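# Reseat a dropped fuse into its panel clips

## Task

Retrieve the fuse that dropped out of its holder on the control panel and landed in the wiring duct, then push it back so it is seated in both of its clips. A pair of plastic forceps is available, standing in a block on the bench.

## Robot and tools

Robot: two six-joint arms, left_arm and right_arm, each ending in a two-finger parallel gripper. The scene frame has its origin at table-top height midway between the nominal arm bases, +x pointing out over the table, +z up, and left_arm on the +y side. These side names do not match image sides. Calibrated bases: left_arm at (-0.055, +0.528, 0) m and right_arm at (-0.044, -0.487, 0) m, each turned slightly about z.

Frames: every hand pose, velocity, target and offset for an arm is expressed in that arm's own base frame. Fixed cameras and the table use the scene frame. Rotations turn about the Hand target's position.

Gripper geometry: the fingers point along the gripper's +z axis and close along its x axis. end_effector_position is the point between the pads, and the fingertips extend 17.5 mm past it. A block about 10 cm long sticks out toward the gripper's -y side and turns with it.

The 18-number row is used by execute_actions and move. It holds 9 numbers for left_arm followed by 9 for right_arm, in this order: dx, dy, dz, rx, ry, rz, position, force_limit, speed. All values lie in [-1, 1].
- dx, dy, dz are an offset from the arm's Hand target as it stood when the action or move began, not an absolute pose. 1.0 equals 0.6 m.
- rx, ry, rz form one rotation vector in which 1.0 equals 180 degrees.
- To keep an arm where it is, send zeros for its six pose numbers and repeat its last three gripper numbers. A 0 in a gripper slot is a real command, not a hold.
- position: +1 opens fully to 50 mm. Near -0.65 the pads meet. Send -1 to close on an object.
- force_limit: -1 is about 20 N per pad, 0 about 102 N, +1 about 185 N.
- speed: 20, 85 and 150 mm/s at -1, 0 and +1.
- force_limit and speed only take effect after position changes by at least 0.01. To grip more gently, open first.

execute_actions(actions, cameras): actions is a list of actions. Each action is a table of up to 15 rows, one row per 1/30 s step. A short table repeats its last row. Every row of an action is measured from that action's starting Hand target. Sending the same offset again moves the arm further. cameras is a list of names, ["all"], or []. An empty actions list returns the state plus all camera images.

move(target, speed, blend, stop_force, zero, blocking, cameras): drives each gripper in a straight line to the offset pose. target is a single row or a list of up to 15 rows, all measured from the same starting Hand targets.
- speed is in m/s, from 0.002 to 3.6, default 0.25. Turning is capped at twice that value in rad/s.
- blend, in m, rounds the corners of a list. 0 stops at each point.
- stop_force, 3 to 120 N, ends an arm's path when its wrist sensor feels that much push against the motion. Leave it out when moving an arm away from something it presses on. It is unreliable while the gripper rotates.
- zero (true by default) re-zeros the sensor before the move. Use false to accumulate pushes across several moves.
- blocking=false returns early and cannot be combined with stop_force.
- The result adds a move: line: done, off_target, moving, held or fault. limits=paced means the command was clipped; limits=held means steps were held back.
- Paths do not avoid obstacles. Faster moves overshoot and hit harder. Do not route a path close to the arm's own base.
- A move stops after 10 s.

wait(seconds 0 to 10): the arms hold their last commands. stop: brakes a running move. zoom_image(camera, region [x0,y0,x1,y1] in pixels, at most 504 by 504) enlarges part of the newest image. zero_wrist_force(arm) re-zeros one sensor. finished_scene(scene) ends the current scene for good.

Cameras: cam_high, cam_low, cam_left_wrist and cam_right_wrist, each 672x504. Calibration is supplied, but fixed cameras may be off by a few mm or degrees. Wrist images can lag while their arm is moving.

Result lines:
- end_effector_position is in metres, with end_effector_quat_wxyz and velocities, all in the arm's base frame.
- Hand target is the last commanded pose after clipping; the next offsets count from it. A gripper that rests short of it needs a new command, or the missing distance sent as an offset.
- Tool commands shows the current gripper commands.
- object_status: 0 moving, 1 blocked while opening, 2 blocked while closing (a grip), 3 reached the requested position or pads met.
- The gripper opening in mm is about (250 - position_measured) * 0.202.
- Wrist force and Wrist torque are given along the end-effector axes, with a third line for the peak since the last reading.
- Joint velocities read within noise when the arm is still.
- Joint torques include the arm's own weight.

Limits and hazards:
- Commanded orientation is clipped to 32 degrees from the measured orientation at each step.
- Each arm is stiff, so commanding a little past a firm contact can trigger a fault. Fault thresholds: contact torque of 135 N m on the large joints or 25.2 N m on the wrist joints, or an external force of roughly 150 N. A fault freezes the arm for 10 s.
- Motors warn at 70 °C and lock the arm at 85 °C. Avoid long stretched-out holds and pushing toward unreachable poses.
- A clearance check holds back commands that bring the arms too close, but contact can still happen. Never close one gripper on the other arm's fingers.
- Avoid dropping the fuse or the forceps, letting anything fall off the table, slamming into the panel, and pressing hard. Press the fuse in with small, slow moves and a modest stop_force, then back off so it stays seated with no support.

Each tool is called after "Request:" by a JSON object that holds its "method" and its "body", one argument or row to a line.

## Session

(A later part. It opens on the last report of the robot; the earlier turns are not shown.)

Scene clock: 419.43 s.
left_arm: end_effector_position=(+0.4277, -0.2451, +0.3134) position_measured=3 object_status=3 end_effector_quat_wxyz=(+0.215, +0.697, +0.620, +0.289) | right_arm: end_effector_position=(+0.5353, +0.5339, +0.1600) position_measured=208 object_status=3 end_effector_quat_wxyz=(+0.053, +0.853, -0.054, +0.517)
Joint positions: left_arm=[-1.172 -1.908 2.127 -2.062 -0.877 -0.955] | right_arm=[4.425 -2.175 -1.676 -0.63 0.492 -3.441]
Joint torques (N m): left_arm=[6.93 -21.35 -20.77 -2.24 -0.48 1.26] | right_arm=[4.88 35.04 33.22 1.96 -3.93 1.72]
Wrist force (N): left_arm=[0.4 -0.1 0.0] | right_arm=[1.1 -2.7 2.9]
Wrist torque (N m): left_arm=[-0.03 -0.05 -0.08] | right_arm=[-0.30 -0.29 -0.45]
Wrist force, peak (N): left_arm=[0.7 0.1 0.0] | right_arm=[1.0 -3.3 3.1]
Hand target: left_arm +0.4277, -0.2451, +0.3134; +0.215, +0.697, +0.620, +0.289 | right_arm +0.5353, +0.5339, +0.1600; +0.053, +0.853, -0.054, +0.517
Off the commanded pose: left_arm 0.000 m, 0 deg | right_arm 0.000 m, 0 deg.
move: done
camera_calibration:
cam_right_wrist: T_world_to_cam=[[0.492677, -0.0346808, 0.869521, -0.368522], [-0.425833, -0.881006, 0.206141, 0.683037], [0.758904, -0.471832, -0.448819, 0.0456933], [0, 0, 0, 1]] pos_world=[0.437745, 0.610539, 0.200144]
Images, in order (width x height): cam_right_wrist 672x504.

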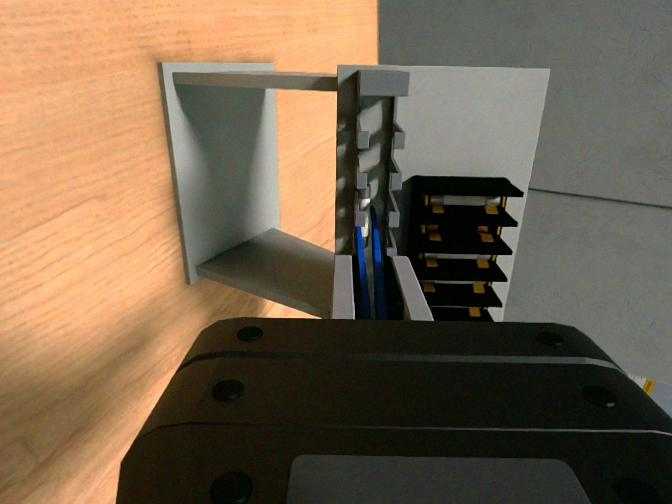

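Request:
{"method": "move", "body": {
  "target": [
    [0,0,0,0,0,0,1,1,1,-0.059,0.0048,0.0308,0,0,0,-0.37,-1,-1],
    [0,0,0,0,0,0,1,1,1,-0.0582,0.0148,0.0308,-0.011,0.0009,-0.0212,-0.37,-1,-1]
  ],
  "speed": 0.05,
  "cameras": ["cam_right_wrist","cam_high"]
}}

Request:
{"method": "zoom_image", "body": {
  "camera": "cam_right_wrist",
  "region": [300, 130, 460, 330]
}}

Request:
{"method": "zoom_image", "body": {
  "camera": "cam_high",
  "region": [290, 180, 410, 300]
}}

Scene clock: 439.60 s.
left_arm: end_effector_position=(+0.4277, -0.2451, +0.3134) position_measured=3 object_status=3 end_effector_quat_wxyz=(+0.215, +0.697, +0.620, +0.289) | right_arm: end_effector_position=(+0.5004, +0.5428, +0.1785) position_measured=208 object_status=3 end_effector_quat_wxyz=(+0.085, +0.850, -0.074, +0.515)
Joint positions: left_arm=[-1.172 -1.908 2.127 -2.062 -0.877 -0.955] | right_arm=[4.483 -2.128 -1.617 -1.009 0.474 -3.173]
Joint torques (N m): left_arm=[6.66 -21.92 -19.71 -2.3 -0.54 1.26] | right_arm=[5.28 33.92 35.18 1.54 -2.2 1.67]
Wrist force (N): left_arm=[0.3 0.1 -0.1] | right_arm=[0.5 -3.0 3.2]
Wrist torque (N m): left_arm=[0.01 -0.04 -0.08] | right_arm=[-0.36 -0.19 -0.44]
Wrist force, peak (N): left_arm=[0.6 0.0 0.0] | right_arm=[0.3 -3.0 3.7]
Hand target: left_arm +0.4277, -0.2451, +0.3134; +0.215, +0.697, +0.620, +0.289 | right_arm +0.5004, +0.5428, +0.1785; +0.085, +0.850, -0.074, +0.515
Off the commanded pose: left_arm 0.000 m, 0 deg | right_arm 0.000 m, 0 deg.
move: done
camera_calibration:
cam_right_wrist: T_world_to_cam=[[0.492659, -0.0374219, 0.869417, -0.365573], [-0.482638, -0.843088, 0.2372, 0.674493], [0.724118, -0.536473, -0.433416, 0.134492], [0, 0, 0, 1]] pos_world=[0.408251, 0.627127, 0.216137]
Images, in order (width x height): cam_high 672x504, cam_right_wrist 672x504.

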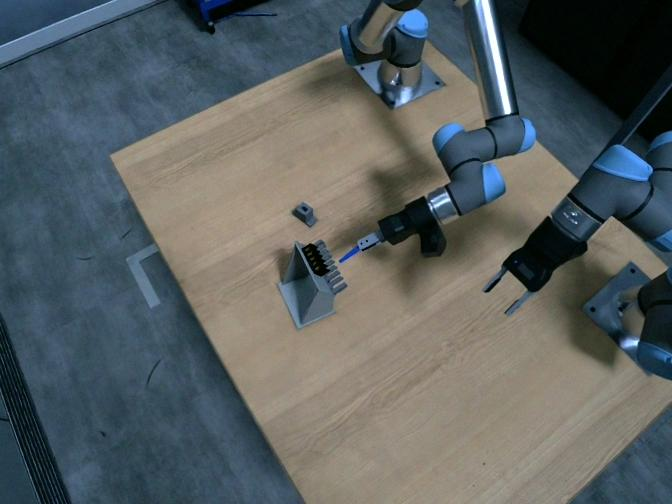

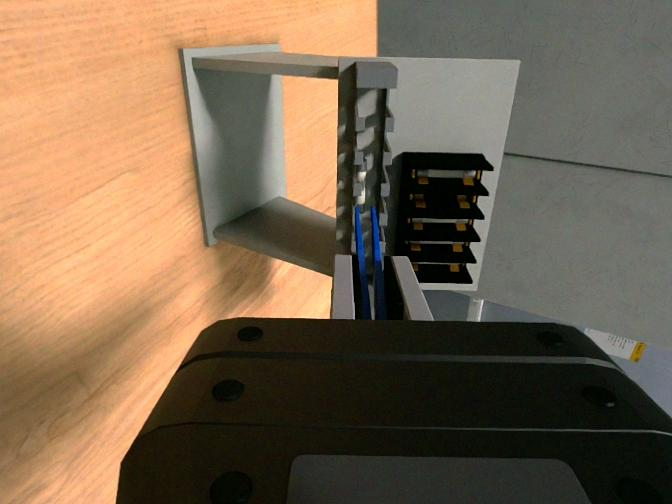

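Scaled by 2.520 from the camera's 672x504 image, which has a finer 960x720 frame.

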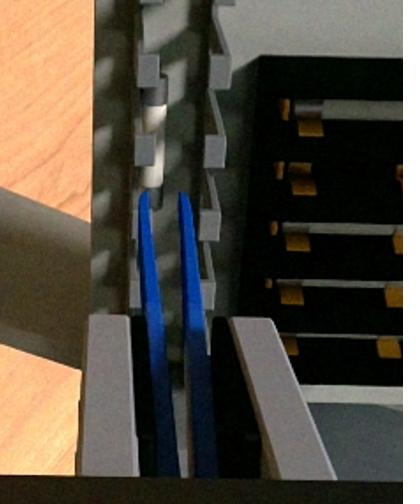

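Scaled by 4.200 from the camera's 672x504 image, which has a finer 960x720 frame.

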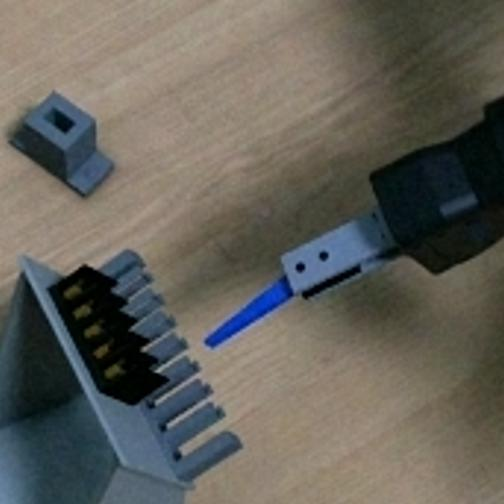

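Request:
{"method": "move", "body": {
  "target": [0,0,0,0,0,0,1,1,1,0.036,-0.008,-0.0202,0,0,0,-0.365,-1,-1],
  "speed": 0.05,
  "cameras": ["cam_right_wrist"]
}}

Request:
{"method": "zoom_image", "body": {
  "camera": "cam_right_wrist",
  "region": [310, 130, 410, 260]
}}

Scene clock: 464.93 s.
left_arm: end_effector_position=(+0.4277, -0.2451, +0.3134) position_measured=3 object_status=3 end_effector_quat_wxyz=(+0.215, +0.697, +0.620, +0.289) | right_arm: end_effector_position=(+0.5219, +0.5380, +0.1664) position_measured=207 object_status=3 end_effector_quat_wxyz=(+0.085, +0.850, -0.074, +0.515)
Joint positions: left_arm=[-1.172 -1.908 2.127 -2.062 -0.877 -0.955] | right_arm=[4.449 -2.163 -1.615 -0.91 0.474 -3.247]
Joint torques (N m): left_arm=[7.26 -22.55 -19.41 -2.23 -0.39 1.3] | right_arm=[-7.01 35.73 33.01 4.99 -0.67 -1.23]
Wrist force (N): left_arm=[0.2 0.1 -0.1] | right_arm=[0.7 -2.7 3.2]
Wrist torque (N m): left_arm=[0.01 -0.02 -0.08] | right_arm=[-0.32 -0.23 -0.26]
Wrist force, peak (N): left_arm=[0.4 0.2 -0.3] | right_arm=[0.6 -3.2 3.7]
Hand target: left_arm +0.4277, -0.2451, +0.3134; +0.215, +0.697, +0.620, +0.289 | right_arm +0.5220, +0.5380, +0.1664; +0.085, +0.850, -0.074, +0.515
Off the commanded pose: left_arm 0.000 m, 0 deg | right_arm 0.000 m, 0 deg.
move: done
camera_calibration:
cam_right_wrist: T_world_to_cam=[[0.49273, -0.0375374, 0.869372, -0.365823], [-0.482742, -0.843028, 0.237202, 0.683748], [0.724001, -0.536559, -0.433506, 0.111154], [0, 0, 0, 1]] pos_world=[0.42985, 0.622327, 0.204037]
Images, in order (width x height): cam_right_wrist 672x504.

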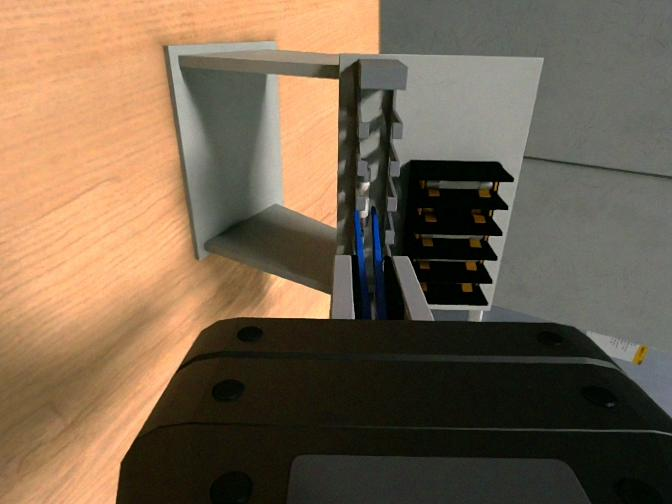

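Scaled by 3.877 from the camera's 672x504 image, which has a finer 960x720 frame.

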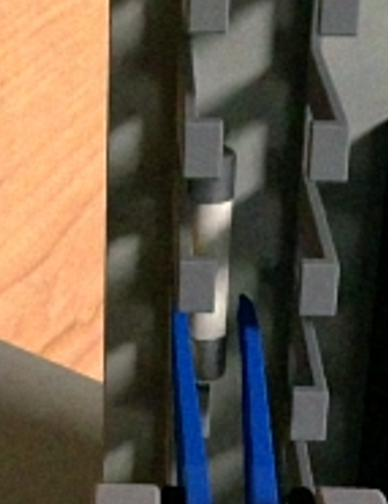

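Request:
{"method": "move", "body": {
  "target": [0,0,0,0,0,0,1,1,1,0.019,-0.0048,-0.0082,0,0,0,-0.365,-1,-1],
  "speed": 0.03,
  "stop_force": 4,
  "cameras": ["cam_right_wrist"]
}}

Request:
{"method": "zoom_image", "body": {
  "camera": "cam_right_wrist",
  "region": [310, 130, 410, 260]
}}

Scene clock: 480.00 s.
left_arm: end_effector_position=(+0.4277, -0.2451, +0.3134) position_measured=3 object_status=3 end_effector_quat_wxyz=(+0.215, +0.697, +0.620, +0.289) | right_arm: end_effector_position=(+0.5334, +0.5351, +0.1614) position_measured=207 object_status=3 end_effector_quat_wxyz=(+0.085, +0.850, -0.074, +0.515)
Joint positions: left_arm=[-1.172 -1.908 2.127 -2.062 -0.877 -0.955] | right_arm=[4.431 -2.18 -1.611 -0.861 0.474 -3.287]
Joint torques (N m): left_arm=[6.85 -21.66 -20.18 -2.19 -0.27 1.24] | right_arm=[-6.99 35.55 32.8 5.02 -0.49 -1.15]
Wrist force (N): left_arm=[0.1 0.1 -0.1] | right_arm=[0.6 -2.9 3.3]
Wrist torque (N m): left_arm=[-0.01 -0.02 -0.09] | right_arm=[-0.33 -0.21 -0.26]
Wrist force, peak (N): left_arm=[0.5 0.2 -0.2] | right_arm=[0.8 -3.0 3.6]
Hand target: left_arm +0.4277, -0.2451, +0.3134; +0.215, +0.697, +0.620, +0.289 | right_arm +0.5334, +0.5351, +0.1614; +0.085, +0.850, -0.074, +0.515
Off the commanded pose: left_arm 0.000 m, 0 deg | right_arm 0.000 m, 0 deg.
move: done
camera_calibration:
cam_right_wrist: T_world_to_cam=[[0.492796, -0.037423, 0.86934, -0.367296], [-0.482677, -0.843031, 0.237321, 0.687942], [0.724, -0.536561, -0.433505, 0.0991788], [0, 0, 0, 1]] pos_world=[0.44125, 0.619427, 0.199036]
Images, in order (width x height): cam_right_wrist 672x504.

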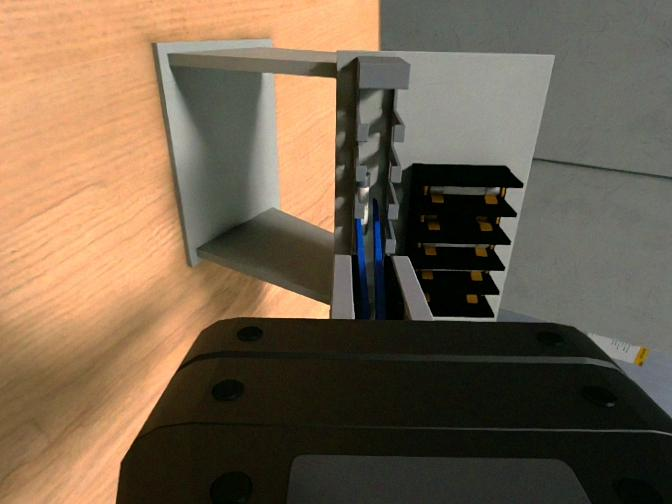

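Scaled by 3.877 from the camera's 672x504 image, which has a finer 960x720 frame.

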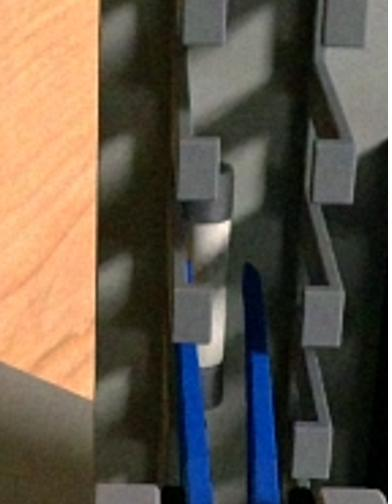

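Request:
{"method": "move", "body": {
  "target": [
    [0,0,0,0,0,0,1,1,1,0.0022,-0.0002,-0.0012,0,0,0,-0.365,-1,-1],
    [0,0,0,0,0,0,1,1,1,0.0022,-0.0002,-0.0012,0,0,0,-0.42,-1,-1]
  ],
  "speed": 0.03,
  "cameras": ["cam_right_wrist"]
}}

Request:
{"method": "zoom_image", "body": {
  "camera": "cam_right_wrist",
  "region": [310, 130, 410, 260]
}}

Scene clock: 488.83 s.
left_arm: end_effector_position=(+0.4277, -0.2451, +0.3134) position_measured=3 object_status=3 end_effector_quat_wxyz=(+0.215, +0.697, +0.620, +0.289) | right_arm: end_effector_position=(+0.5347, +0.5350, +0.1607) position_measured=215 object_status=3 end_effector_quat_wxyz=(+0.085, +0.850, -0.074, +0.515)
Joint positions: left_arm=[-1.172 -1.908 2.127 -2.062 -0.877 -0.955] | right_arm=[4.429 -2.183 -1.61 -0.856 0.475 -3.291]
Joint torques (N m): left_arm=[6.55 -22.2 -20.3 -2.34 -0.42 1.28] | right_arm=[-6.78 36.01 35.06 4.94 -0.52 -1.21]
Wrist force (N): left_arm=[0.3 0.1 -0.2] | right_arm=[0.4 -3.1 3.3]
Wrist torque (N m): left_arm=[0.00 -0.04 -0.08] | right_arm=[-0.39 -0.20 -0.26]
Wrist force, peak (N): left_arm=[0.6 0.3 -0.2] | right_arm=[0.8 -3.2 3.5]
Hand target: left_arm +0.4277, -0.2451, +0.3134; +0.215, +0.697, +0.620, +0.289 | right_arm +0.5347, +0.5350, +0.1607; +0.085, +0.850, -0.074, +0.515
Off the commanded pose: left_arm 0.000 m, 0 deg | right_arm 0.000 m, 0 deg.
move: done
camera_calibration:
cam_right_wrist: T_world_to_cam=[[0.492796, -0.037423, 0.86934, -0.367332], [-0.482677, -0.843031, 0.237321, 0.688652], [0.724, -0.536561, -0.433505, 0.0978805], [0, 0, 0, 1]] pos_world=[0.44255, 0.619327, 0.198336]
Images, in order (width x height): cam_right_wrist 672x504.

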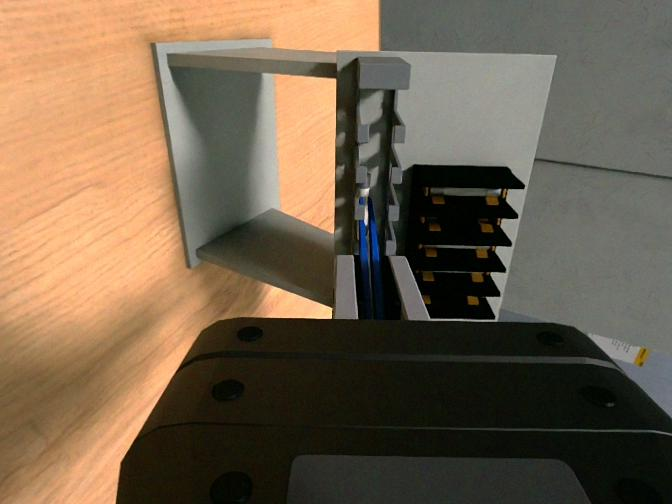

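Scaled by 3.877 from the camera's 672x504 image, which has a finer 960x720 frame.

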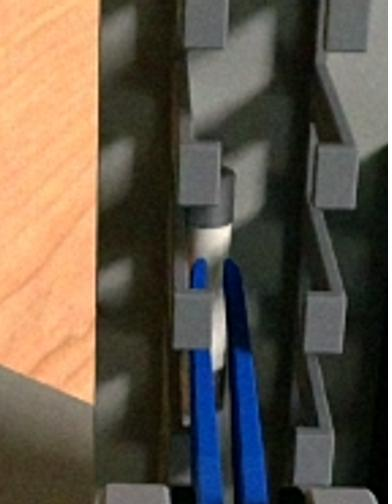

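Request:
{"method": "move", "body": {
  "target": [0,0,0,0,0,0,1,1,1,0,0,0,0,0,0,-0.365,-1,-1]
}}

Request:
{"method": "move", "body": {
  "target": [0,0,0,0,0,0,1,1,1,0.0037,-0.0003,-0.0019,0,0,0,-0.365,-1,-1],
  "speed": 0.01,
  "stop_force": 3,
  "cameras": ["cam_right_wrist"]
}}

Request:
{"method": "zoom_image", "body": {
  "camera": "cam_right_wrist",
  "region": [310, 130, 440, 330]
}}

Scene clock: 506.07 s.
left_arm: end_effector_position=(+0.4277, -0.2451, +0.3134) position_measured=3 object_status=3 end_effector_quat_wxyz=(+0.215, +0.697, +0.620, +0.289) | right_arm: end_effector_position=(+0.5347, +0.5350, +0.1607) position_measured=207 object_status=3 end_effector_quat_wxyz=(+0.085, +0.850, -0.074, +0.515)
Joint positions: left_arm=[-1.172 -1.908 2.127 -2.062 -0.877 -0.955] | right_arm=[4.429 -2.183 -1.61 -0.856 0.475 -3.291]
Joint torques (N m): left_arm=[6.63 -22.17 -19.85 -2.21 -0.34 1.46] | right_arm=[-7.58 35.1 34.42 4.87 -0.79 -1.17]
Wrist force (N): left_arm=[0.5 0.0 -0.2] | right_arm=[0.4 -2.9 2.9]
Wrist torque (N m): left_arm=[-0.02 -0.07 -0.09] | right_arm=[-0.35 -0.18 -0.26]
Wrist force, peak (N): left_arm=[0.5 0.1 -0.2] | right_arm=[0.7 -3.4 3.3]
Hand target: left_arm +0.4277, -0.2451, +0.3134; +0.215, +0.697, +0.620, +0.289 | right_arm +0.5347, +0.5350, +0.1607; +0.085, +0.850, -0.074, +0.515
Off the commanded pose: left_arm 0.000 m, 0 deg | right_arm 0.000 m, 0 deg.
move: done

Scene clock: 507.33 s.
left_arm: end_effector_position=(+0.4277, -0.2451, +0.3134) position_measured=3 object_status=3 end_effector_quat_wxyz=(+0.215, +0.697, +0.620, +0.289) | right_arm: end_effector_position=(+0.5369, +0.5348, +0.1596) position_measured=207 object_status=3 end_effector_quat_wxyz=(+0.085, +0.850, -0.074, +0.515)
Joint positions: left_arm=[-1.172 -1.908 2.127 -2.062 -0.877 -0.955] | right_arm=[4.426 -2.187 -1.608 -0.847 0.475 -3.299]
Joint torques (N m): left_arm=[6.82 -21.99 -20.3 -2.27 -0.13 1.19] | right_arm=[-7.74 35.46 34.01 4.99 -0.45 -1.26]
Wrist force (N): left_arm=[0.4 0.2 0.0] | right_arm=[0.8 -2.9 2.5]
Wrist torque (N m): left_arm=[0.01 -0.05 -0.09] | right_arm=[-0.35 -0.23 -0.25]
Wrist force, peak (N): left_arm=[0.6 0.1 -0.2] | right_arm=[0.7 -3.1 3.3]
Hand target: left_arm +0.4277, -0.2451, +0.3134; +0.215, +0.697, +0.620, +0.289 | right_arm +0.5369, +0.5348, +0.1596; +0.085, +0.850, -0.074, +0.515
Off the commanded pose: left_arm 0.000 m, 0 deg | right_arm 0.000 m, 0 deg.
move: done
camera_calibration:
cam_right_wrist: T_world_to_cam=[[0.492796, -0.037423, 0.86934, -0.367516], [-0.482677, -0.843031, 0.237321, 0.689854], [0.724, -0.536561, -0.433505, 0.0956311], [0, 0, 0, 1]] pos_world=[0.44485, 0.619127, 0.197236]
Images, in order (width x height): cam_right_wrist 672x504.

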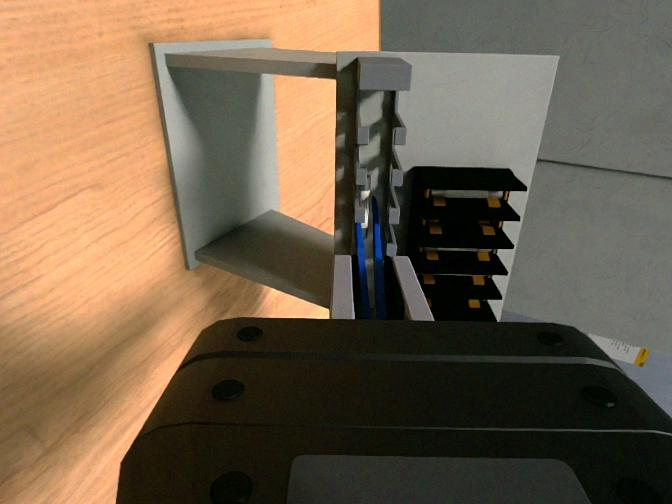

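Scaled by 2.520 from the camera's 672x504 image, which has a finer 960x720 frame.

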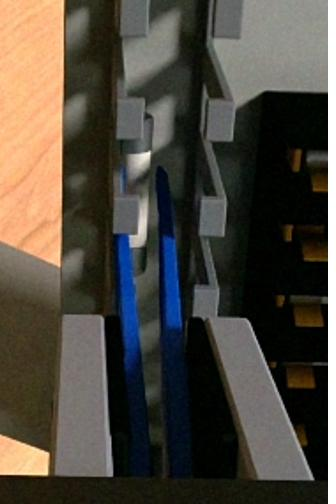

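Request:
{"method": "move", "body": {
  "target": [0,0,0,0,0,0,1,1,1,0.0044,-0.0004,-0.0023,0,0,0,-0.365,-1,-1],
  "speed": 0.008,
  "stop_force": 3,
  "cameras": ["cam_right_wrist"]
}}

Request:
{"method": "zoom_image", "body": {
  "camera": "cam_right_wrist",
  "region": [310, 130, 410, 260]
}}

Scene clock: 512.30 s.
left_arm: end_effector_position=(+0.4277, -0.2451, +0.3134) position_measured=3 object_status=3 end_effector_quat_wxyz=(+0.215, +0.697, +0.620, +0.289) | right_arm: end_effector_position=(+0.5386, +0.5347, +0.1587) position_measured=207 object_status=3 end_effector_quat_wxyz=(+0.085, +0.850, -0.074, +0.515)
Joint positions: left_arm=[-1.172 -1.908 2.127 -2.062 -0.877 -0.955] | right_arm=[4.423 -2.191 -1.607 -0.84 0.475 -3.304]
Joint torques (N m): left_arm=[7.08 -21.82 -20.01 -2.35 -0.14 1.36] | right_arm=[4.2 63.54 8.65 1.57 -2.19 1.68]
Wrist force (N): left_arm=[0.2 0.1 0.0] | right_arm=[0.5 -4.5 2.6]
Wrist torque (N m): left_arm=[0.00 -0.03 -0.09] | right_arm=[-0.44 -0.21 -0.32]
Wrist force, peak (N): left_arm=[0.5 0.2 -0.3] | right_arm=[1.0 -4.5 2.9]
Hand target: left_arm +0.4277, -0.2451, +0.3134; +0.215, +0.697, +0.620, +0.289 | right_arm +0.5386, +0.5347, +0.1587; +0.085, +0.850, -0.074, +0.515 (not the last commanded pose)
Off the commanded pose: left_arm 0.000 m, 0 deg | right_arm 0.001 m, 0 deg.
move: contact (right_arm)
camera_calibration:
cam_right_wrist: T_world_to_cam=[[0.492773, -0.0374632, 0.869351, -0.367493], [-0.4827, -0.84303, 0.237279, 0.690773], [0.724, -0.53656, -0.433506, 0.0940282], [0, 0, 0, 1]] pos_world=[0.44645, 0.619027, 0.196337]
Images, in order (width x height): cam_right_wrist 672x504.

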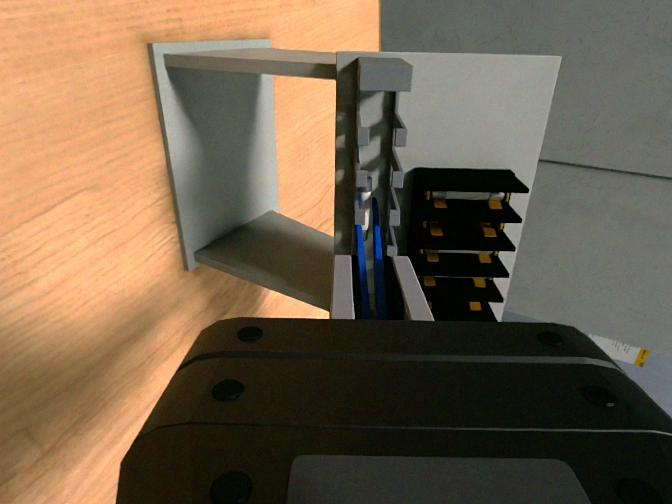

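Scaled by 3.877 from the camera's 672x504 image, which has a finer 960x720 frame.

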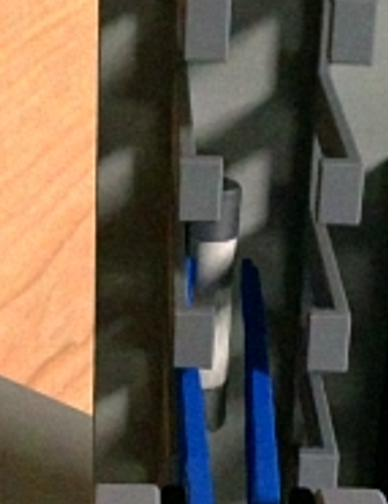

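Request:
{"method": "move", "body": {
  "target": [0,0,0,0,0,0,1,1,1,0.0003,0.0135,0.0004,-0.023,0.0019,-0.0443,-0.365,-1,-1],
  "speed": 0.02,
  "cameras": ["cam_right_wrist"]
}}

Request:
{"method": "zoom_image", "body": {
  "camera": "cam_right_wrist",
  "region": [310, 120, 410, 250]
}}

Scene clock: 540.73 s.
left_arm: end_effector_position=(+0.4277, -0.2451, +0.3134) position_measured=3 object_status=3 end_effector_quat_wxyz=(+0.215, +0.697, +0.620, +0.289) | right_arm: end_effector_position=(+0.5387, +0.5428, +0.1590) position_measured=207 object_status=3 end_effector_quat_wxyz=(+0.152, +0.841, -0.114, +0.507)
Joint positions: left_arm=[-1.172 -1.908 2.127 -2.062 -0.877 -0.955] | right_arm=[4.426 -2.251 -1.404 -1.333 0.475 -2.99]
Joint torques (N m): left_arm=[6.05 -22.11 -20.3 -2.28 -0.07 1.06] | right_arm=[-5.33 39.45 34.59 1.13 -0.45 1.78]
Wrist force (N): left_arm=[0.3 -0.1 -0.1] | right_arm=[0.8 -2.6 3.5]
Wrist torque (N m): left_arm=[-0.02 -0.03 -0.09] | right_arm=[-0.28 -0.26 -0.44]
Wrist force, peak (N): left_arm=[0.6 -0.1 0.0] | right_arm=[0.4 -4.9 2.8]
Hand target: left_arm +0.4277, -0.2451, +0.3134; +0.215, +0.697, +0.620, +0.289 | right_arm +0.5388, +0.5428, +0.1590; +0.152, +0.841, -0.114, +0.507
Off the commanded pose: left_arm 0.000 m, 0 deg | right_arm 0.000 m, 0 deg.
move: done
camera_calibration:
cam_right_wrist: T_world_to_cam=[[0.492344, -0.0431744, 0.869329, -0.364148], [-0.591993, -0.748791, 0.298087, 0.695755], [0.638076, -0.661399, -0.394222, 0.206139], [0, 0, 0, 1]] pos_world=[0.459636, 0.641594, 0.190434]
Images, in order (width x height): cam_right_wrist 672x504.

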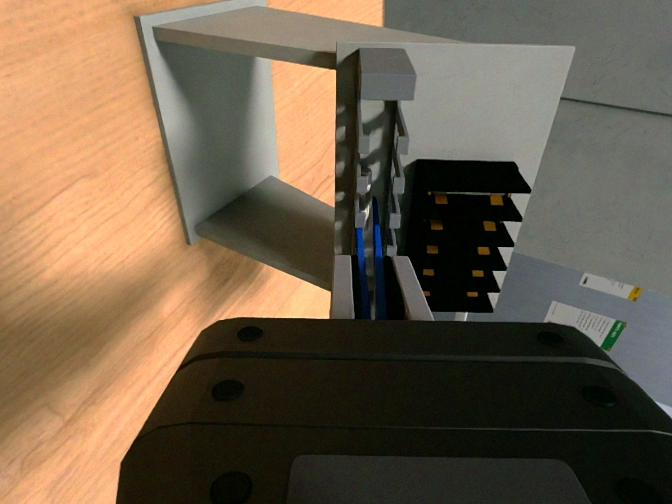

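Scaled by 3.877 from the camera's 672x504 image, which has a finer 960x720 frame.

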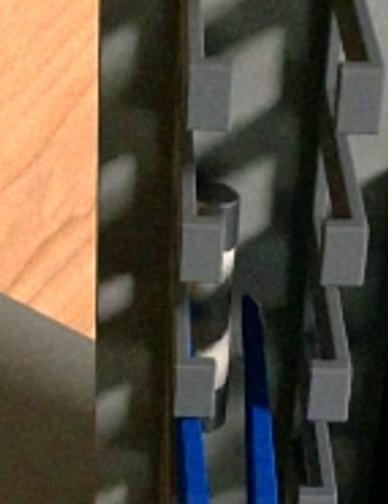

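Request:
{"method": "move", "body": {
  "target": [0,0,0,0,0,0,1,1,1,0,0,0,0,0,0,-0.42,-1,-1],
  "cameras": ["cam_right_wrist"]
}}

Request:
{"method": "zoom_image", "body": {
  "camera": "cam_right_wrist",
  "region": [310, 120, 410, 250]
}}

Scene clock: 546.10 s.
left_arm: end_effector_position=(+0.4277, -0.2451, +0.3134) position_measured=3 object_status=3 end_effector_quat_wxyz=(+0.215, +0.697, +0.620, +0.289) | right_arm: end_effector_position=(+0.5388, +0.5428, +0.1590) position_measured=215 object_status=3 end_effector_quat_wxyz=(+0.152, +0.841, -0.114, +0.507)
Joint positions: left_arm=[-1.172 -1.908 2.127 -2.062 -0.877 -0.955] | right_arm=[4.426 -2.252 -1.404 -1.333 0.475 -2.99]
Joint torques (N m): left_arm=[5.88 -22.23 -20.42 -2.25 -0.11 1.14] | right_arm=[-6.2 39.6 35.66 1.05 -0.4 1.65]
Wrist force (N): left_arm=[0.4 0.1 -0.2] | right_arm=[0.6 -2.4 3.2]
Wrist torque (N m): left_arm=[-0.01 -0.06 -0.08] | right_arm=[-0.26 -0.23 -0.45]
Wrist force, peak (N): left_arm=[0.5 0.0 -0.2] | right_arm=[0.6 -2.9 3.7]
Hand target: left_arm +0.4277, -0.2451, +0.3134; +0.215, +0.697, +0.620, +0.289 | right_arm +0.5388, +0.5428, +0.1590; +0.152, +0.841, -0.114, +0.507
Off the commanded pose: left_arm 0.000 m, 0 deg | right_arm 0.000 m, 0 deg.
move: done
camera_calibration:
cam_right_wrist: T_world_to_cam=[[0.492341, -0.0432443, 0.869327, -0.364102], [-0.592105, -0.748701, 0.298093, 0.695747], [0.637975, -0.661496, -0.394221, 0.206248], [0, 0, 0, 1]] pos_world=[0.459636, 0.641594, 0.190434]
Images, in order (width x height): cam_right_wrist 672x504.

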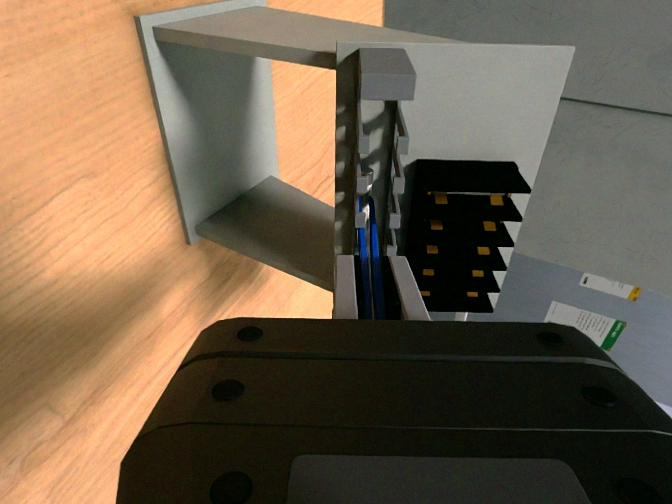

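Scaled by 3.877 from the camera's 672x504 image, which has a finer 960x720 frame.

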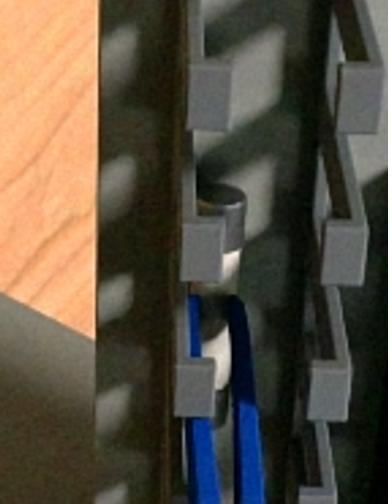

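Request:
{"method": "move", "body": {
  "target": [0,0,0,0,0,0,1,1,1,0,0,0,0,0,0,-0.46,-1,-1],
  "cameras": ["cam_right_wrist"]
}}

Request:
{"method": "zoom_image", "body": {
  "camera": "cam_right_wrist",
  "region": [310, 120, 410, 250]
}}

Scene clock: 551.10 s.
left_arm: end_effector_position=(+0.4277, -0.2451, +0.3134) position_measured=3 object_status=3 end_effector_quat_wxyz=(+0.215, +0.697, +0.620, +0.289) | right_arm: end_effector_position=(+0.5388, +0.5428, +0.1590) position_measured=221 object_status=3 end_effector_quat_wxyz=(+0.152, +0.841, -0.114, +0.507)
Joint positions: left_arm=[-1.172 -1.908 2.127 -2.062 -0.877 -0.955] | right_arm=[4.426 -2.252 -1.404 -1.333 0.475 -2.99]
Joint torques (N m): left_arm=[6.13 -21.86 -21.13 -2.25 -0.03 1.16] | right_arm=[-3.14 40.24 35.6 1.12 -0.41 1.65]
Wrist force (N): left_arm=[0.4 0.0 -0.1] | right_arm=[0.9 -2.6 2.8]
Wrist torque (N m): left_arm=[-0.02 -0.05 -0.08] | right_arm=[-0.30 -0.27 -0.45]
Wrist force, peak (N): left_arm=[0.5 0.1 -0.2] | right_arm=[0.8 -2.9 3.3]
Hand target: left_arm +0.4277, -0.2451, +0.3134; +0.215, +0.697, +0.620, +0.289 | right_arm +0.5388, +0.5428, +0.1590; +0.152, +0.841, -0.114, +0.507
Off the commanded pose: left_arm 0.000 m, 0 deg | right_arm 0.000 m, 0 deg.
move: done
camera_calibration:
cam_right_wrist: T_world_to_cam=[[0.492341, -0.0432443, 0.869327, -0.364102], [-0.592105, -0.748701, 0.298093, 0.695747], [0.637975, -0.661496, -0.394221, 0.206248], [0, 0, 0, 1]] pos_world=[0.459636, 0.641594, 0.190434]
Images, in order (width x height): cam_right_wrist 672x504.

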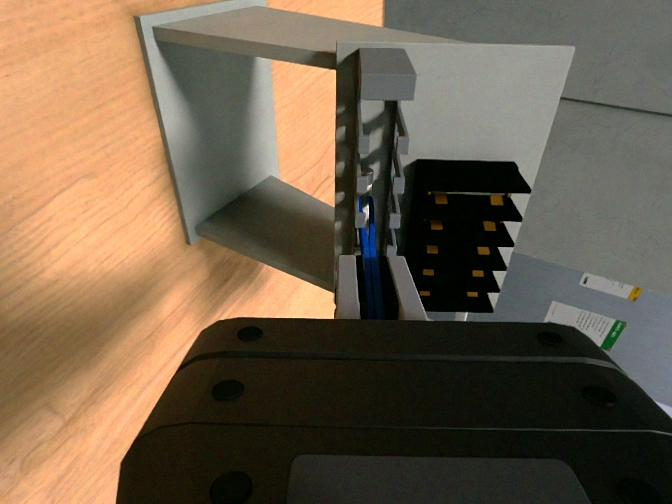

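Scaled by 3.877 from the camera's 672x504 image, which has a finer 960x720 frame.

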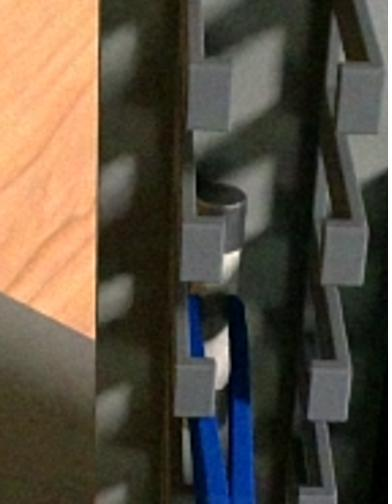

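Request:
{"method": "move", "body": {
  "target": [
    [0,0,0,0,0,0,1,1,1,0.002,-0.0002,0.004,0,0,0,-0.46,-1,-1],
    [0,0,0,0,0,0,1,1,1,-0.0157,0.0022,0.0132,0,0,0,-0.46,-1,-1]
  ],
  "speed": 0.02,
  "cameras": ["cam_right_wrist"]
}}

Request:
{"method": "zoom_image", "body": {
  "camera": "cam_right_wrist",
  "region": [310, 120, 410, 250]
}}

Scene clock: 565.60 s.
left_arm: end_effector_position=(+0.4277, -0.2451, +0.3134) position_measured=3 object_status=3 end_effector_quat_wxyz=(+0.215, +0.697, +0.620, +0.289) | right_arm: end_effector_position=(+0.5294, +0.5441, +0.1668) position_measured=221 object_status=3 end_effector_quat_wxyz=(+0.152, +0.841, -0.114, +0.507)
Joint positions: left_arm=[-1.172 -1.908 2.127 -2.062 -0.877 -0.955] | right_arm=[4.44 -2.235 -1.404 -1.375 0.478 -2.962]
Joint torques (N m): left_arm=[6 -22.32 -21.43 -2.43 -0.02 1.28] | right_arm=[5.6 66.66 12.1 0.85 -0.42 1.8]
Wrist force (N): left_arm=[0.3 0.2 0.0] | right_arm=[0.8 -2.6 3.4]
Wrist torque (N m): left_arm=[0.01 -0.04 -0.09] | right_arm=[-0.29 -0.27 -0.45]
Wrist force, peak (N): left_arm=[0.5 0.0 -0.2] | right_arm=[0.8 -2.6 3.6]
Hand target: left_arm +0.4277, -0.2451, +0.3134; +0.215, +0.697, +0.620, +0.289 | right_arm +0.5293, +0.5441, +0.1669; +0.152, +0.841, -0.114, +0.507
Off the commanded pose: left_arm 0.000 m, 0 deg | right_arm 0.000 m, 0 deg.
move: done
camera_calibration:
cam_right_wrist: T_world_to_cam=[[0.492341, -0.0432443, 0.869327, -0.366285], [-0.592105, -0.748701, 0.298093, 0.6888], [0.637975, -0.661496, -0.394221, 0.21622], [0, 0, 0, 1]] pos_world=[0.450236, 0.642894, 0.198334]
Images, in order (width x height): cam_right_wrist 672x504.

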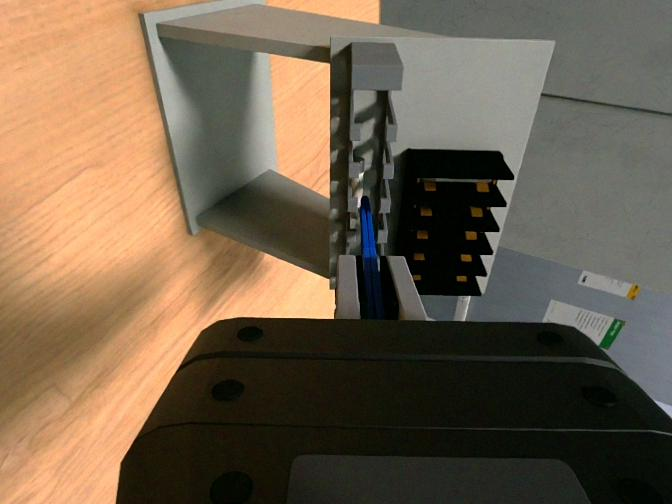

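Scaled by 3.877 from the camera's 672x504 image, which has a finer 960x720 frame.

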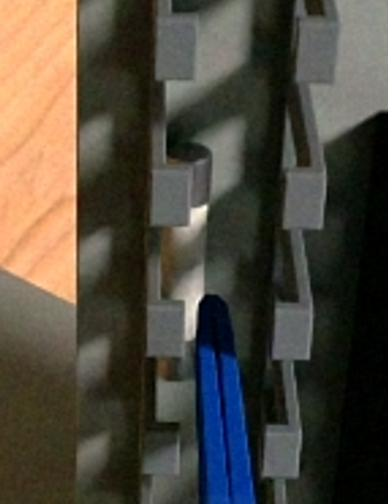

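Request:
{"method": "move", "body": {
  "target": [
    [0,0,0,0,0,0,1,1,1,0,0,0,0,0,0,-0.365,-1,-1],
    [0,0,0,0,0,0,1,1,1,-0.0015,0.0002,-0.0028,0,0,0,-0.365,-1,-1],
    [0,0,0,0,0,0,1,1,1,0.0162,-0.0035,-0.0120,0,0,0,-0.365,-1,-1]
  ],
  "speed": 0.02
}}

Request:
{"method": "move", "body": {
  "target": [0,0,0,0,0,0,1,1,1,0.0053,-0.0006,-0.0028,0,0,0,-0.365,-1,-1],
  "speed": 0.008,
  "stop_force": 4,
  "cameras": ["cam_right_wrist"]
}}

Request:
{"method": "zoom_image", "body": {
  "camera": "cam_right_wrist",
  "region": [310, 120, 410, 250]
}}

Scene clock: 578.43 s.
left_arm: end_effector_position=(+0.4277, -0.2451, +0.3134) position_measured=3 object_status=3 end_effector_quat_wxyz=(+0.215, +0.697, +0.620, +0.289) | right_arm: end_effector_position=(+0.5390, +0.5420, +0.1597) position_measured=207 object_status=3 end_effector_quat_wxyz=(+0.152, +0.841, -0.114, +0.507)
Joint positions: left_arm=[-1.172 -1.908 2.127 -2.062 -0.877 -0.955] | right_arm=[4.426 -2.25 -1.406 -1.332 0.474 -2.991]
Joint torques (N m): left_arm=[6.24 -22.51 -21.24 -2.39 0.03 1.22] | right_arm=[-6.82 39.77 35.93 4.57 -3.98 -1.14]
Wrist force (N): left_arm=[0.4 0.1 -0.2] | right_arm=[0.8 -2.7 3.6]
Wrist torque (N m): left_arm=[0.00 -0.06 -0.08] | right_arm=[-0.30 -0.27 -0.25]
Wrist force, peak (N): left_arm=[0.5 0.0 -0.1] | right_arm=[0.4 -3.0 3.6]
Hand target: left_arm +0.4277, -0.2451, +0.3134; +0.215, +0.697, +0.620, +0.289 | right_arm +0.5391, +0.5420, +0.1597; +0.152, +0.841, -0.114, +0.507
Off the commanded pose: left_arm 0.000 m, 0 deg | right_arm 0.000 m, 0 deg.
move: done

Scene clock: 579.80 s.
left_arm: end_effector_position=(+0.4277, -0.2451, +0.3134) position_measured=3 object_status=3 end_effector_quat_wxyz=(+0.215, +0.697, +0.620, +0.289) | right_arm: end_effector_position=(+0.5403, +0.5419, +0.1590) position_measured=207 object_status=3 end_effector_quat_wxyz=(+0.152, +0.841, -0.114, +0.507)
Joint positions: left_arm=[-1.172 -1.908 2.127 -2.062 -0.877 -0.955] | right_arm=[4.424 -2.252 -1.405 -1.327 0.474 -2.995]
Joint torques (N m): left_arm=[6 -22.48 -21.56 -2.52 0.08 1.16] | right_arm=[3.53 66.04 9.64 0.95 -1.12 1.65]
Wrist force (N): left_arm=[0.2 0.1 -0.2] | right_arm=[0.5 -1.9 0.2]
Wrist torque (N m): left_arm=[0.00 -0.02 -0.09] | right_arm=[-0.24 -0.23 -0.32]
Wrist force, peak (N): left_arm=[0.5 -0.1 -0.3] | right_arm=[0.9 1.2 -7.9]
Hand target: left_arm +0.4277, -0.2451, +0.3134; +0.215, +0.697, +0.620, +0.289 | right_arm +0.5403, +0.5419, +0.1590; +0.152, +0.841, -0.114, +0.507 (not the last commanded pose)
Off the commanded pose: left_arm 0.000 m, 0 deg | right_arm 0.002 m, 0 deg.
move: contact (right_arm)
camera_calibration:
cam_right_wrist: T_world_to_cam=[[0.492339, -0.0432436, 0.869329, -0.365015], [-0.592153, -0.748651, 0.298121, 0.695976], [0.637932, -0.661553, -0.394197, 0.204723], [0, 0, 0, 1]] pos_world=[0.461236, 0.640694, 0.190534]
Images, in order (width x height): cam_right_wrist 672x504.

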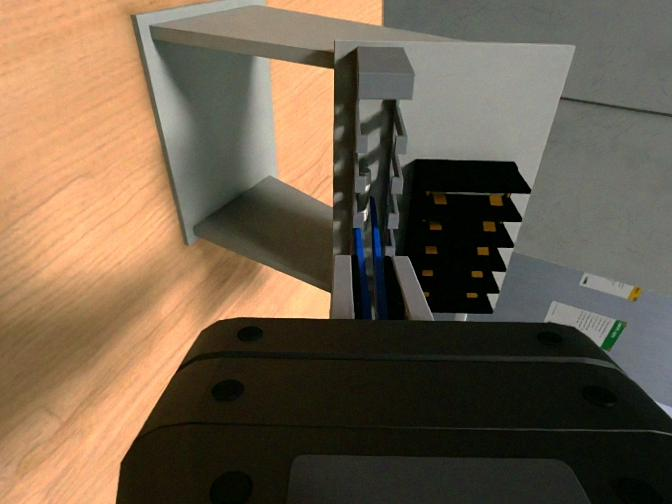

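Scaled by 3.877 from the camera's 672x504 image, which has a finer 960x720 frame.

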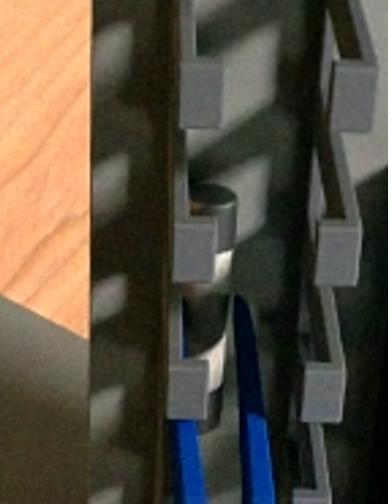

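Request:
{"method": "move", "body": {
  "target": [
    [0,0,0,0,0,0,1,1,1,-0.0044,0.0005,0.0023,0,0,0,-0.35,-1,-1],
    [0,0,0,0,0,0,1,1,1,-0.0034,0.0003,0.0043,0,0,0,-0.35,-1,-1]
  ],
  "speed": 0.02,
  "cameras": ["cam_right_wrist"]
}}

Request:
{"method": "zoom_image", "body": {
  "camera": "cam_right_wrist",
  "region": [310, 120, 410, 250]
}}

Scene clock: 588.13 s.
left_arm: end_effector_position=(+0.4277, -0.2451, +0.3134) position_measured=3 object_status=3 end_effector_quat_wxyz=(+0.215, +0.697, +0.620, +0.289) | right_arm: end_effector_position=(+0.5383, +0.5421, +0.1615) position_measured=205 object_status=3 end_effector_quat_wxyz=(+0.152, +0.841, -0.114, +0.507)
Joint positions: left_arm=[-1.172 -1.908 2.127 -2.062 -0.877 -0.955] | right_arm=[4.427 -2.247 -1.405 -1.338 0.475 -2.989]
Joint torques (N m): left_arm=[5.11 -22.14 -21.48 -2.31 0.13 1.19] | right_arm=[-7.19 66.77 35.31 0.97 -3.76 -1.31]
Wrist force (N): left_arm=[0.4 0.2 0.0] | right_arm=[0.5 -2.6 3.2]
Wrist torque (N m): left_arm=[0.01 -0.05 -0.08] | right_arm=[-0.30 -0.21 -0.25]
Wrist force, peak (N): left_arm=[0.5 0.2 -0.3] | right_arm=[0.6 -2.9 3.6]
Hand target: left_arm +0.4277, -0.2451, +0.3134; +0.215, +0.697, +0.620, +0.289 | right_arm +0.5383, +0.5421, +0.1616; +0.152, +0.841, -0.114, +0.507
Off the commanded pose: left_arm 0.000 m, 0 deg | right_arm 0.000 m, 0 deg.
move: done
camera_calibration:
cam_right_wrist: T_world_to_cam=[[0.49239, -0.0431777, 0.869303, -0.366211], [-0.592111, -0.748653, 0.298198, 0.69403], [0.637931, -0.661554, -0.394196, 0.207115], [0, 0, 0, 1]] pos_world=[0.459136, 0.640793, 0.193034]
Images, in order (width x height): cam_right_wrist 672x504.

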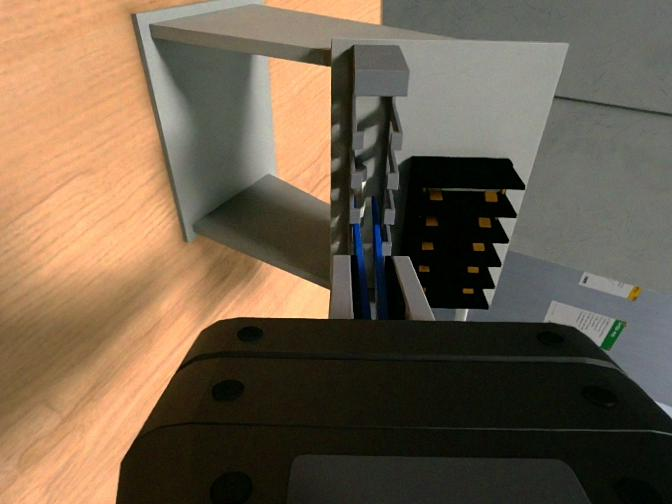

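Scaled by 3.877 from the camera's 672x504 image, which has a finer 960x720 frame.

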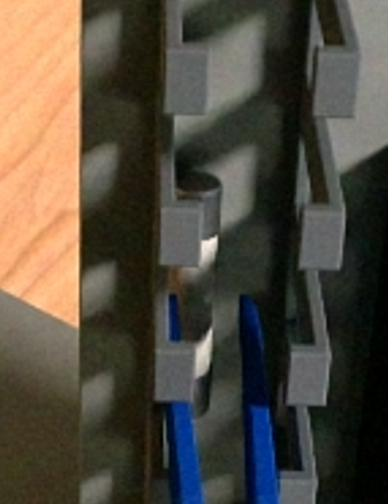

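Request:
{"method": "move", "body": {
  "target": [0,0,0,0,0,0,1,1,1,0.0068,-0.0027,-0.0045,0,0,0,-0.35,-1,-1],
  "speed": 0.006,
  "stop_force": 5,
  "cameras": ["cam_right_wrist"]
}}

Request:
{"method": "zoom_image", "body": {
  "camera": "cam_right_wrist",
  "region": [310, 120, 410, 250]
}}

Scene clock: 597.20 s.
left_arm: end_effector_position=(+0.4277, -0.2451, +0.3134) position_measured=3 object_status=3 end_effector_quat_wxyz=(+0.215, +0.697, +0.620, +0.289) | right_arm: end_effector_position=(+0.5424, +0.5404, +0.1589) position_measured=205 object_status=3 end_effector_quat_wxyz=(+0.152, +0.841, -0.114, +0.507)
Joint positions: left_arm=[-1.172 -1.908 2.127 -2.062 -0.877 -0.955] | right_arm=[4.421 -2.251 -1.407 -1.319 0.473 -3.002]
Joint torques (N m): left_arm=[5.82 -21.82 -21.24 -2.46 0.27 1.15] | right_arm=[-7.14 39.5 10.52 4.55 -4 -1.14]
Wrist force (N): left_arm=[0.2 0.2 0.0] | right_arm=[0.9 -2.4 3.0]
Wrist torque (N m): left_arm=[0.01 -0.02 -0.09] | right_arm=[-0.26 -0.27 -0.25]
Wrist force, peak (N): left_arm=[0.5 -0.2 -0.2] | right_arm=[0.5 -2.7 3.7]
Hand target: left_arm +0.4277, -0.2451, +0.3134; +0.215, +0.697, +0.620, +0.289 | right_arm +0.5424, +0.5404, +0.1589; +0.152, +0.841, -0.114, +0.507
Off the commanded pose: left_arm 0.000 m, 0 deg | right_arm 0.000 m, 0 deg.
move: done
camera_calibration:
cam_right_wrist: T_world_to_cam=[[0.492339, -0.0432436, 0.869329, -0.365978], [-0.592153, -0.748651, 0.298121, 0.696067], [0.637932, -0.661553, -0.394197, 0.202415], [0, 0, 0, 1]] pos_world=[0.463236, 0.639194, 0.190434]
Images, in order (width x height): cam_right_wrist 672x504.

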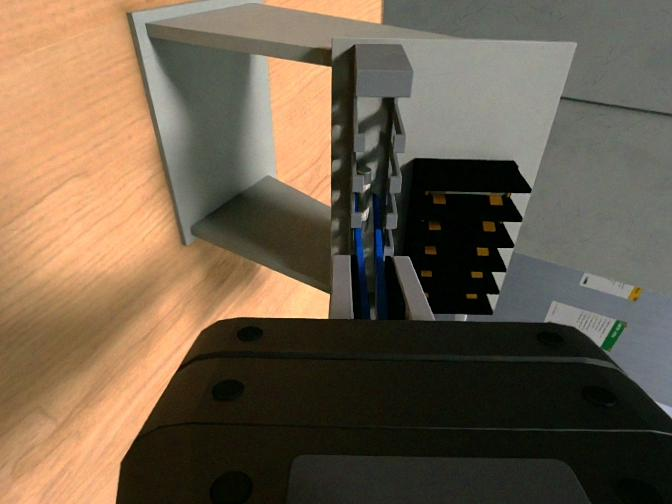

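Scaled by 3.877 from the camera's 672x504 image, which has a finer 960x720 frame.

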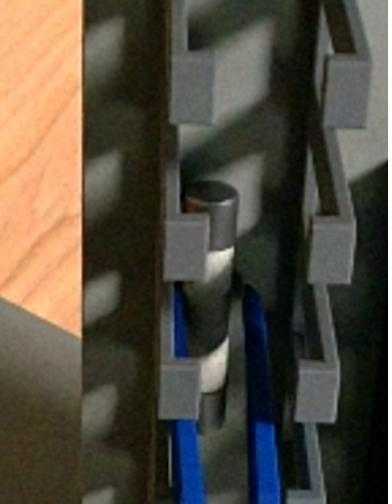

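Request:
{"method": "move", "body": {
  "target": [0,0,0,0,0,0,1,1,1,0,0,0,0,0,0,-0.46,-1,-1],
  "cameras": ["cam_right_wrist"]
}}

Request:
{"method": "zoom_image", "body": {
  "camera": "cam_right_wrist",
  "region": [310, 120, 410, 250]
}}

Scene clock: 601.80 s.
left_arm: end_effector_position=(+0.4277, -0.2451, +0.3134) position_measured=3 object_status=3 end_effector_quat_wxyz=(+0.215, +0.697, +0.620, +0.289) | right_arm: end_effector_position=(+0.5424, +0.5404, +0.1589) position_measured=221 object_status=3 end_effector_quat_wxyz=(+0.152, +0.841, -0.114, +0.507)
Joint positions: left_arm=[-1.172 -1.908 2.127 -2.062 -0.877 -0.955] | right_arm=[4.421 -2.251 -1.407 -1.319 0.473 -3.002]
Joint torques (N m): left_arm=[4.89 -21.72 -21.64 -2.34 0.26 1.09] | right_arm=[-7.19 39.86 10.52 4.42 -3.91 -1.11]
Wrist force (N): left_arm=[0.2 0.2 -0.1] | right_arm=[0.8 -2.5 3.3]
Wrist torque (N m): left_arm=[0.02 -0.02 -0.09] | right_arm=[-0.26 -0.27 -0.25]
Wrist force, peak (N): left_arm=[0.5 0.3 -0.2] | right_arm=[0.9 -2.7 3.7]
Hand target: left_arm +0.4277, -0.2451, +0.3134; +0.215, +0.697, +0.620, +0.289 | right_arm +0.5424, +0.5404, +0.1589; +0.152, +0.841, -0.114, +0.507
Off the commanded pose: left_arm 0.000 m, 0 deg | right_arm 0.000 m, 0 deg.
move: done
camera_calibration:
cam_right_wrist: T_world_to_cam=[[0.492339, -0.0432436, 0.869329, -0.365978], [-0.592153, -0.748651, 0.298121, 0.696067], [0.637932, -0.661553, -0.394197, 0.202415], [0, 0, 0, 1]] pos_world=[0.463236, 0.639194, 0.190434]
Images, in order (width x height): cam_right_wrist 672x504.

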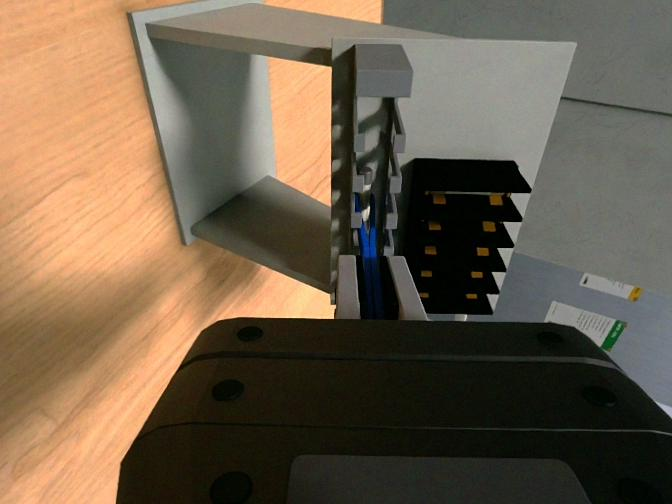

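Scaled by 3.877 from the camera's 672x504 image, which has a finer 960x720 frame.

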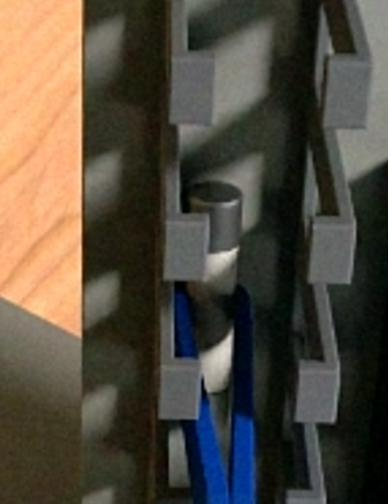

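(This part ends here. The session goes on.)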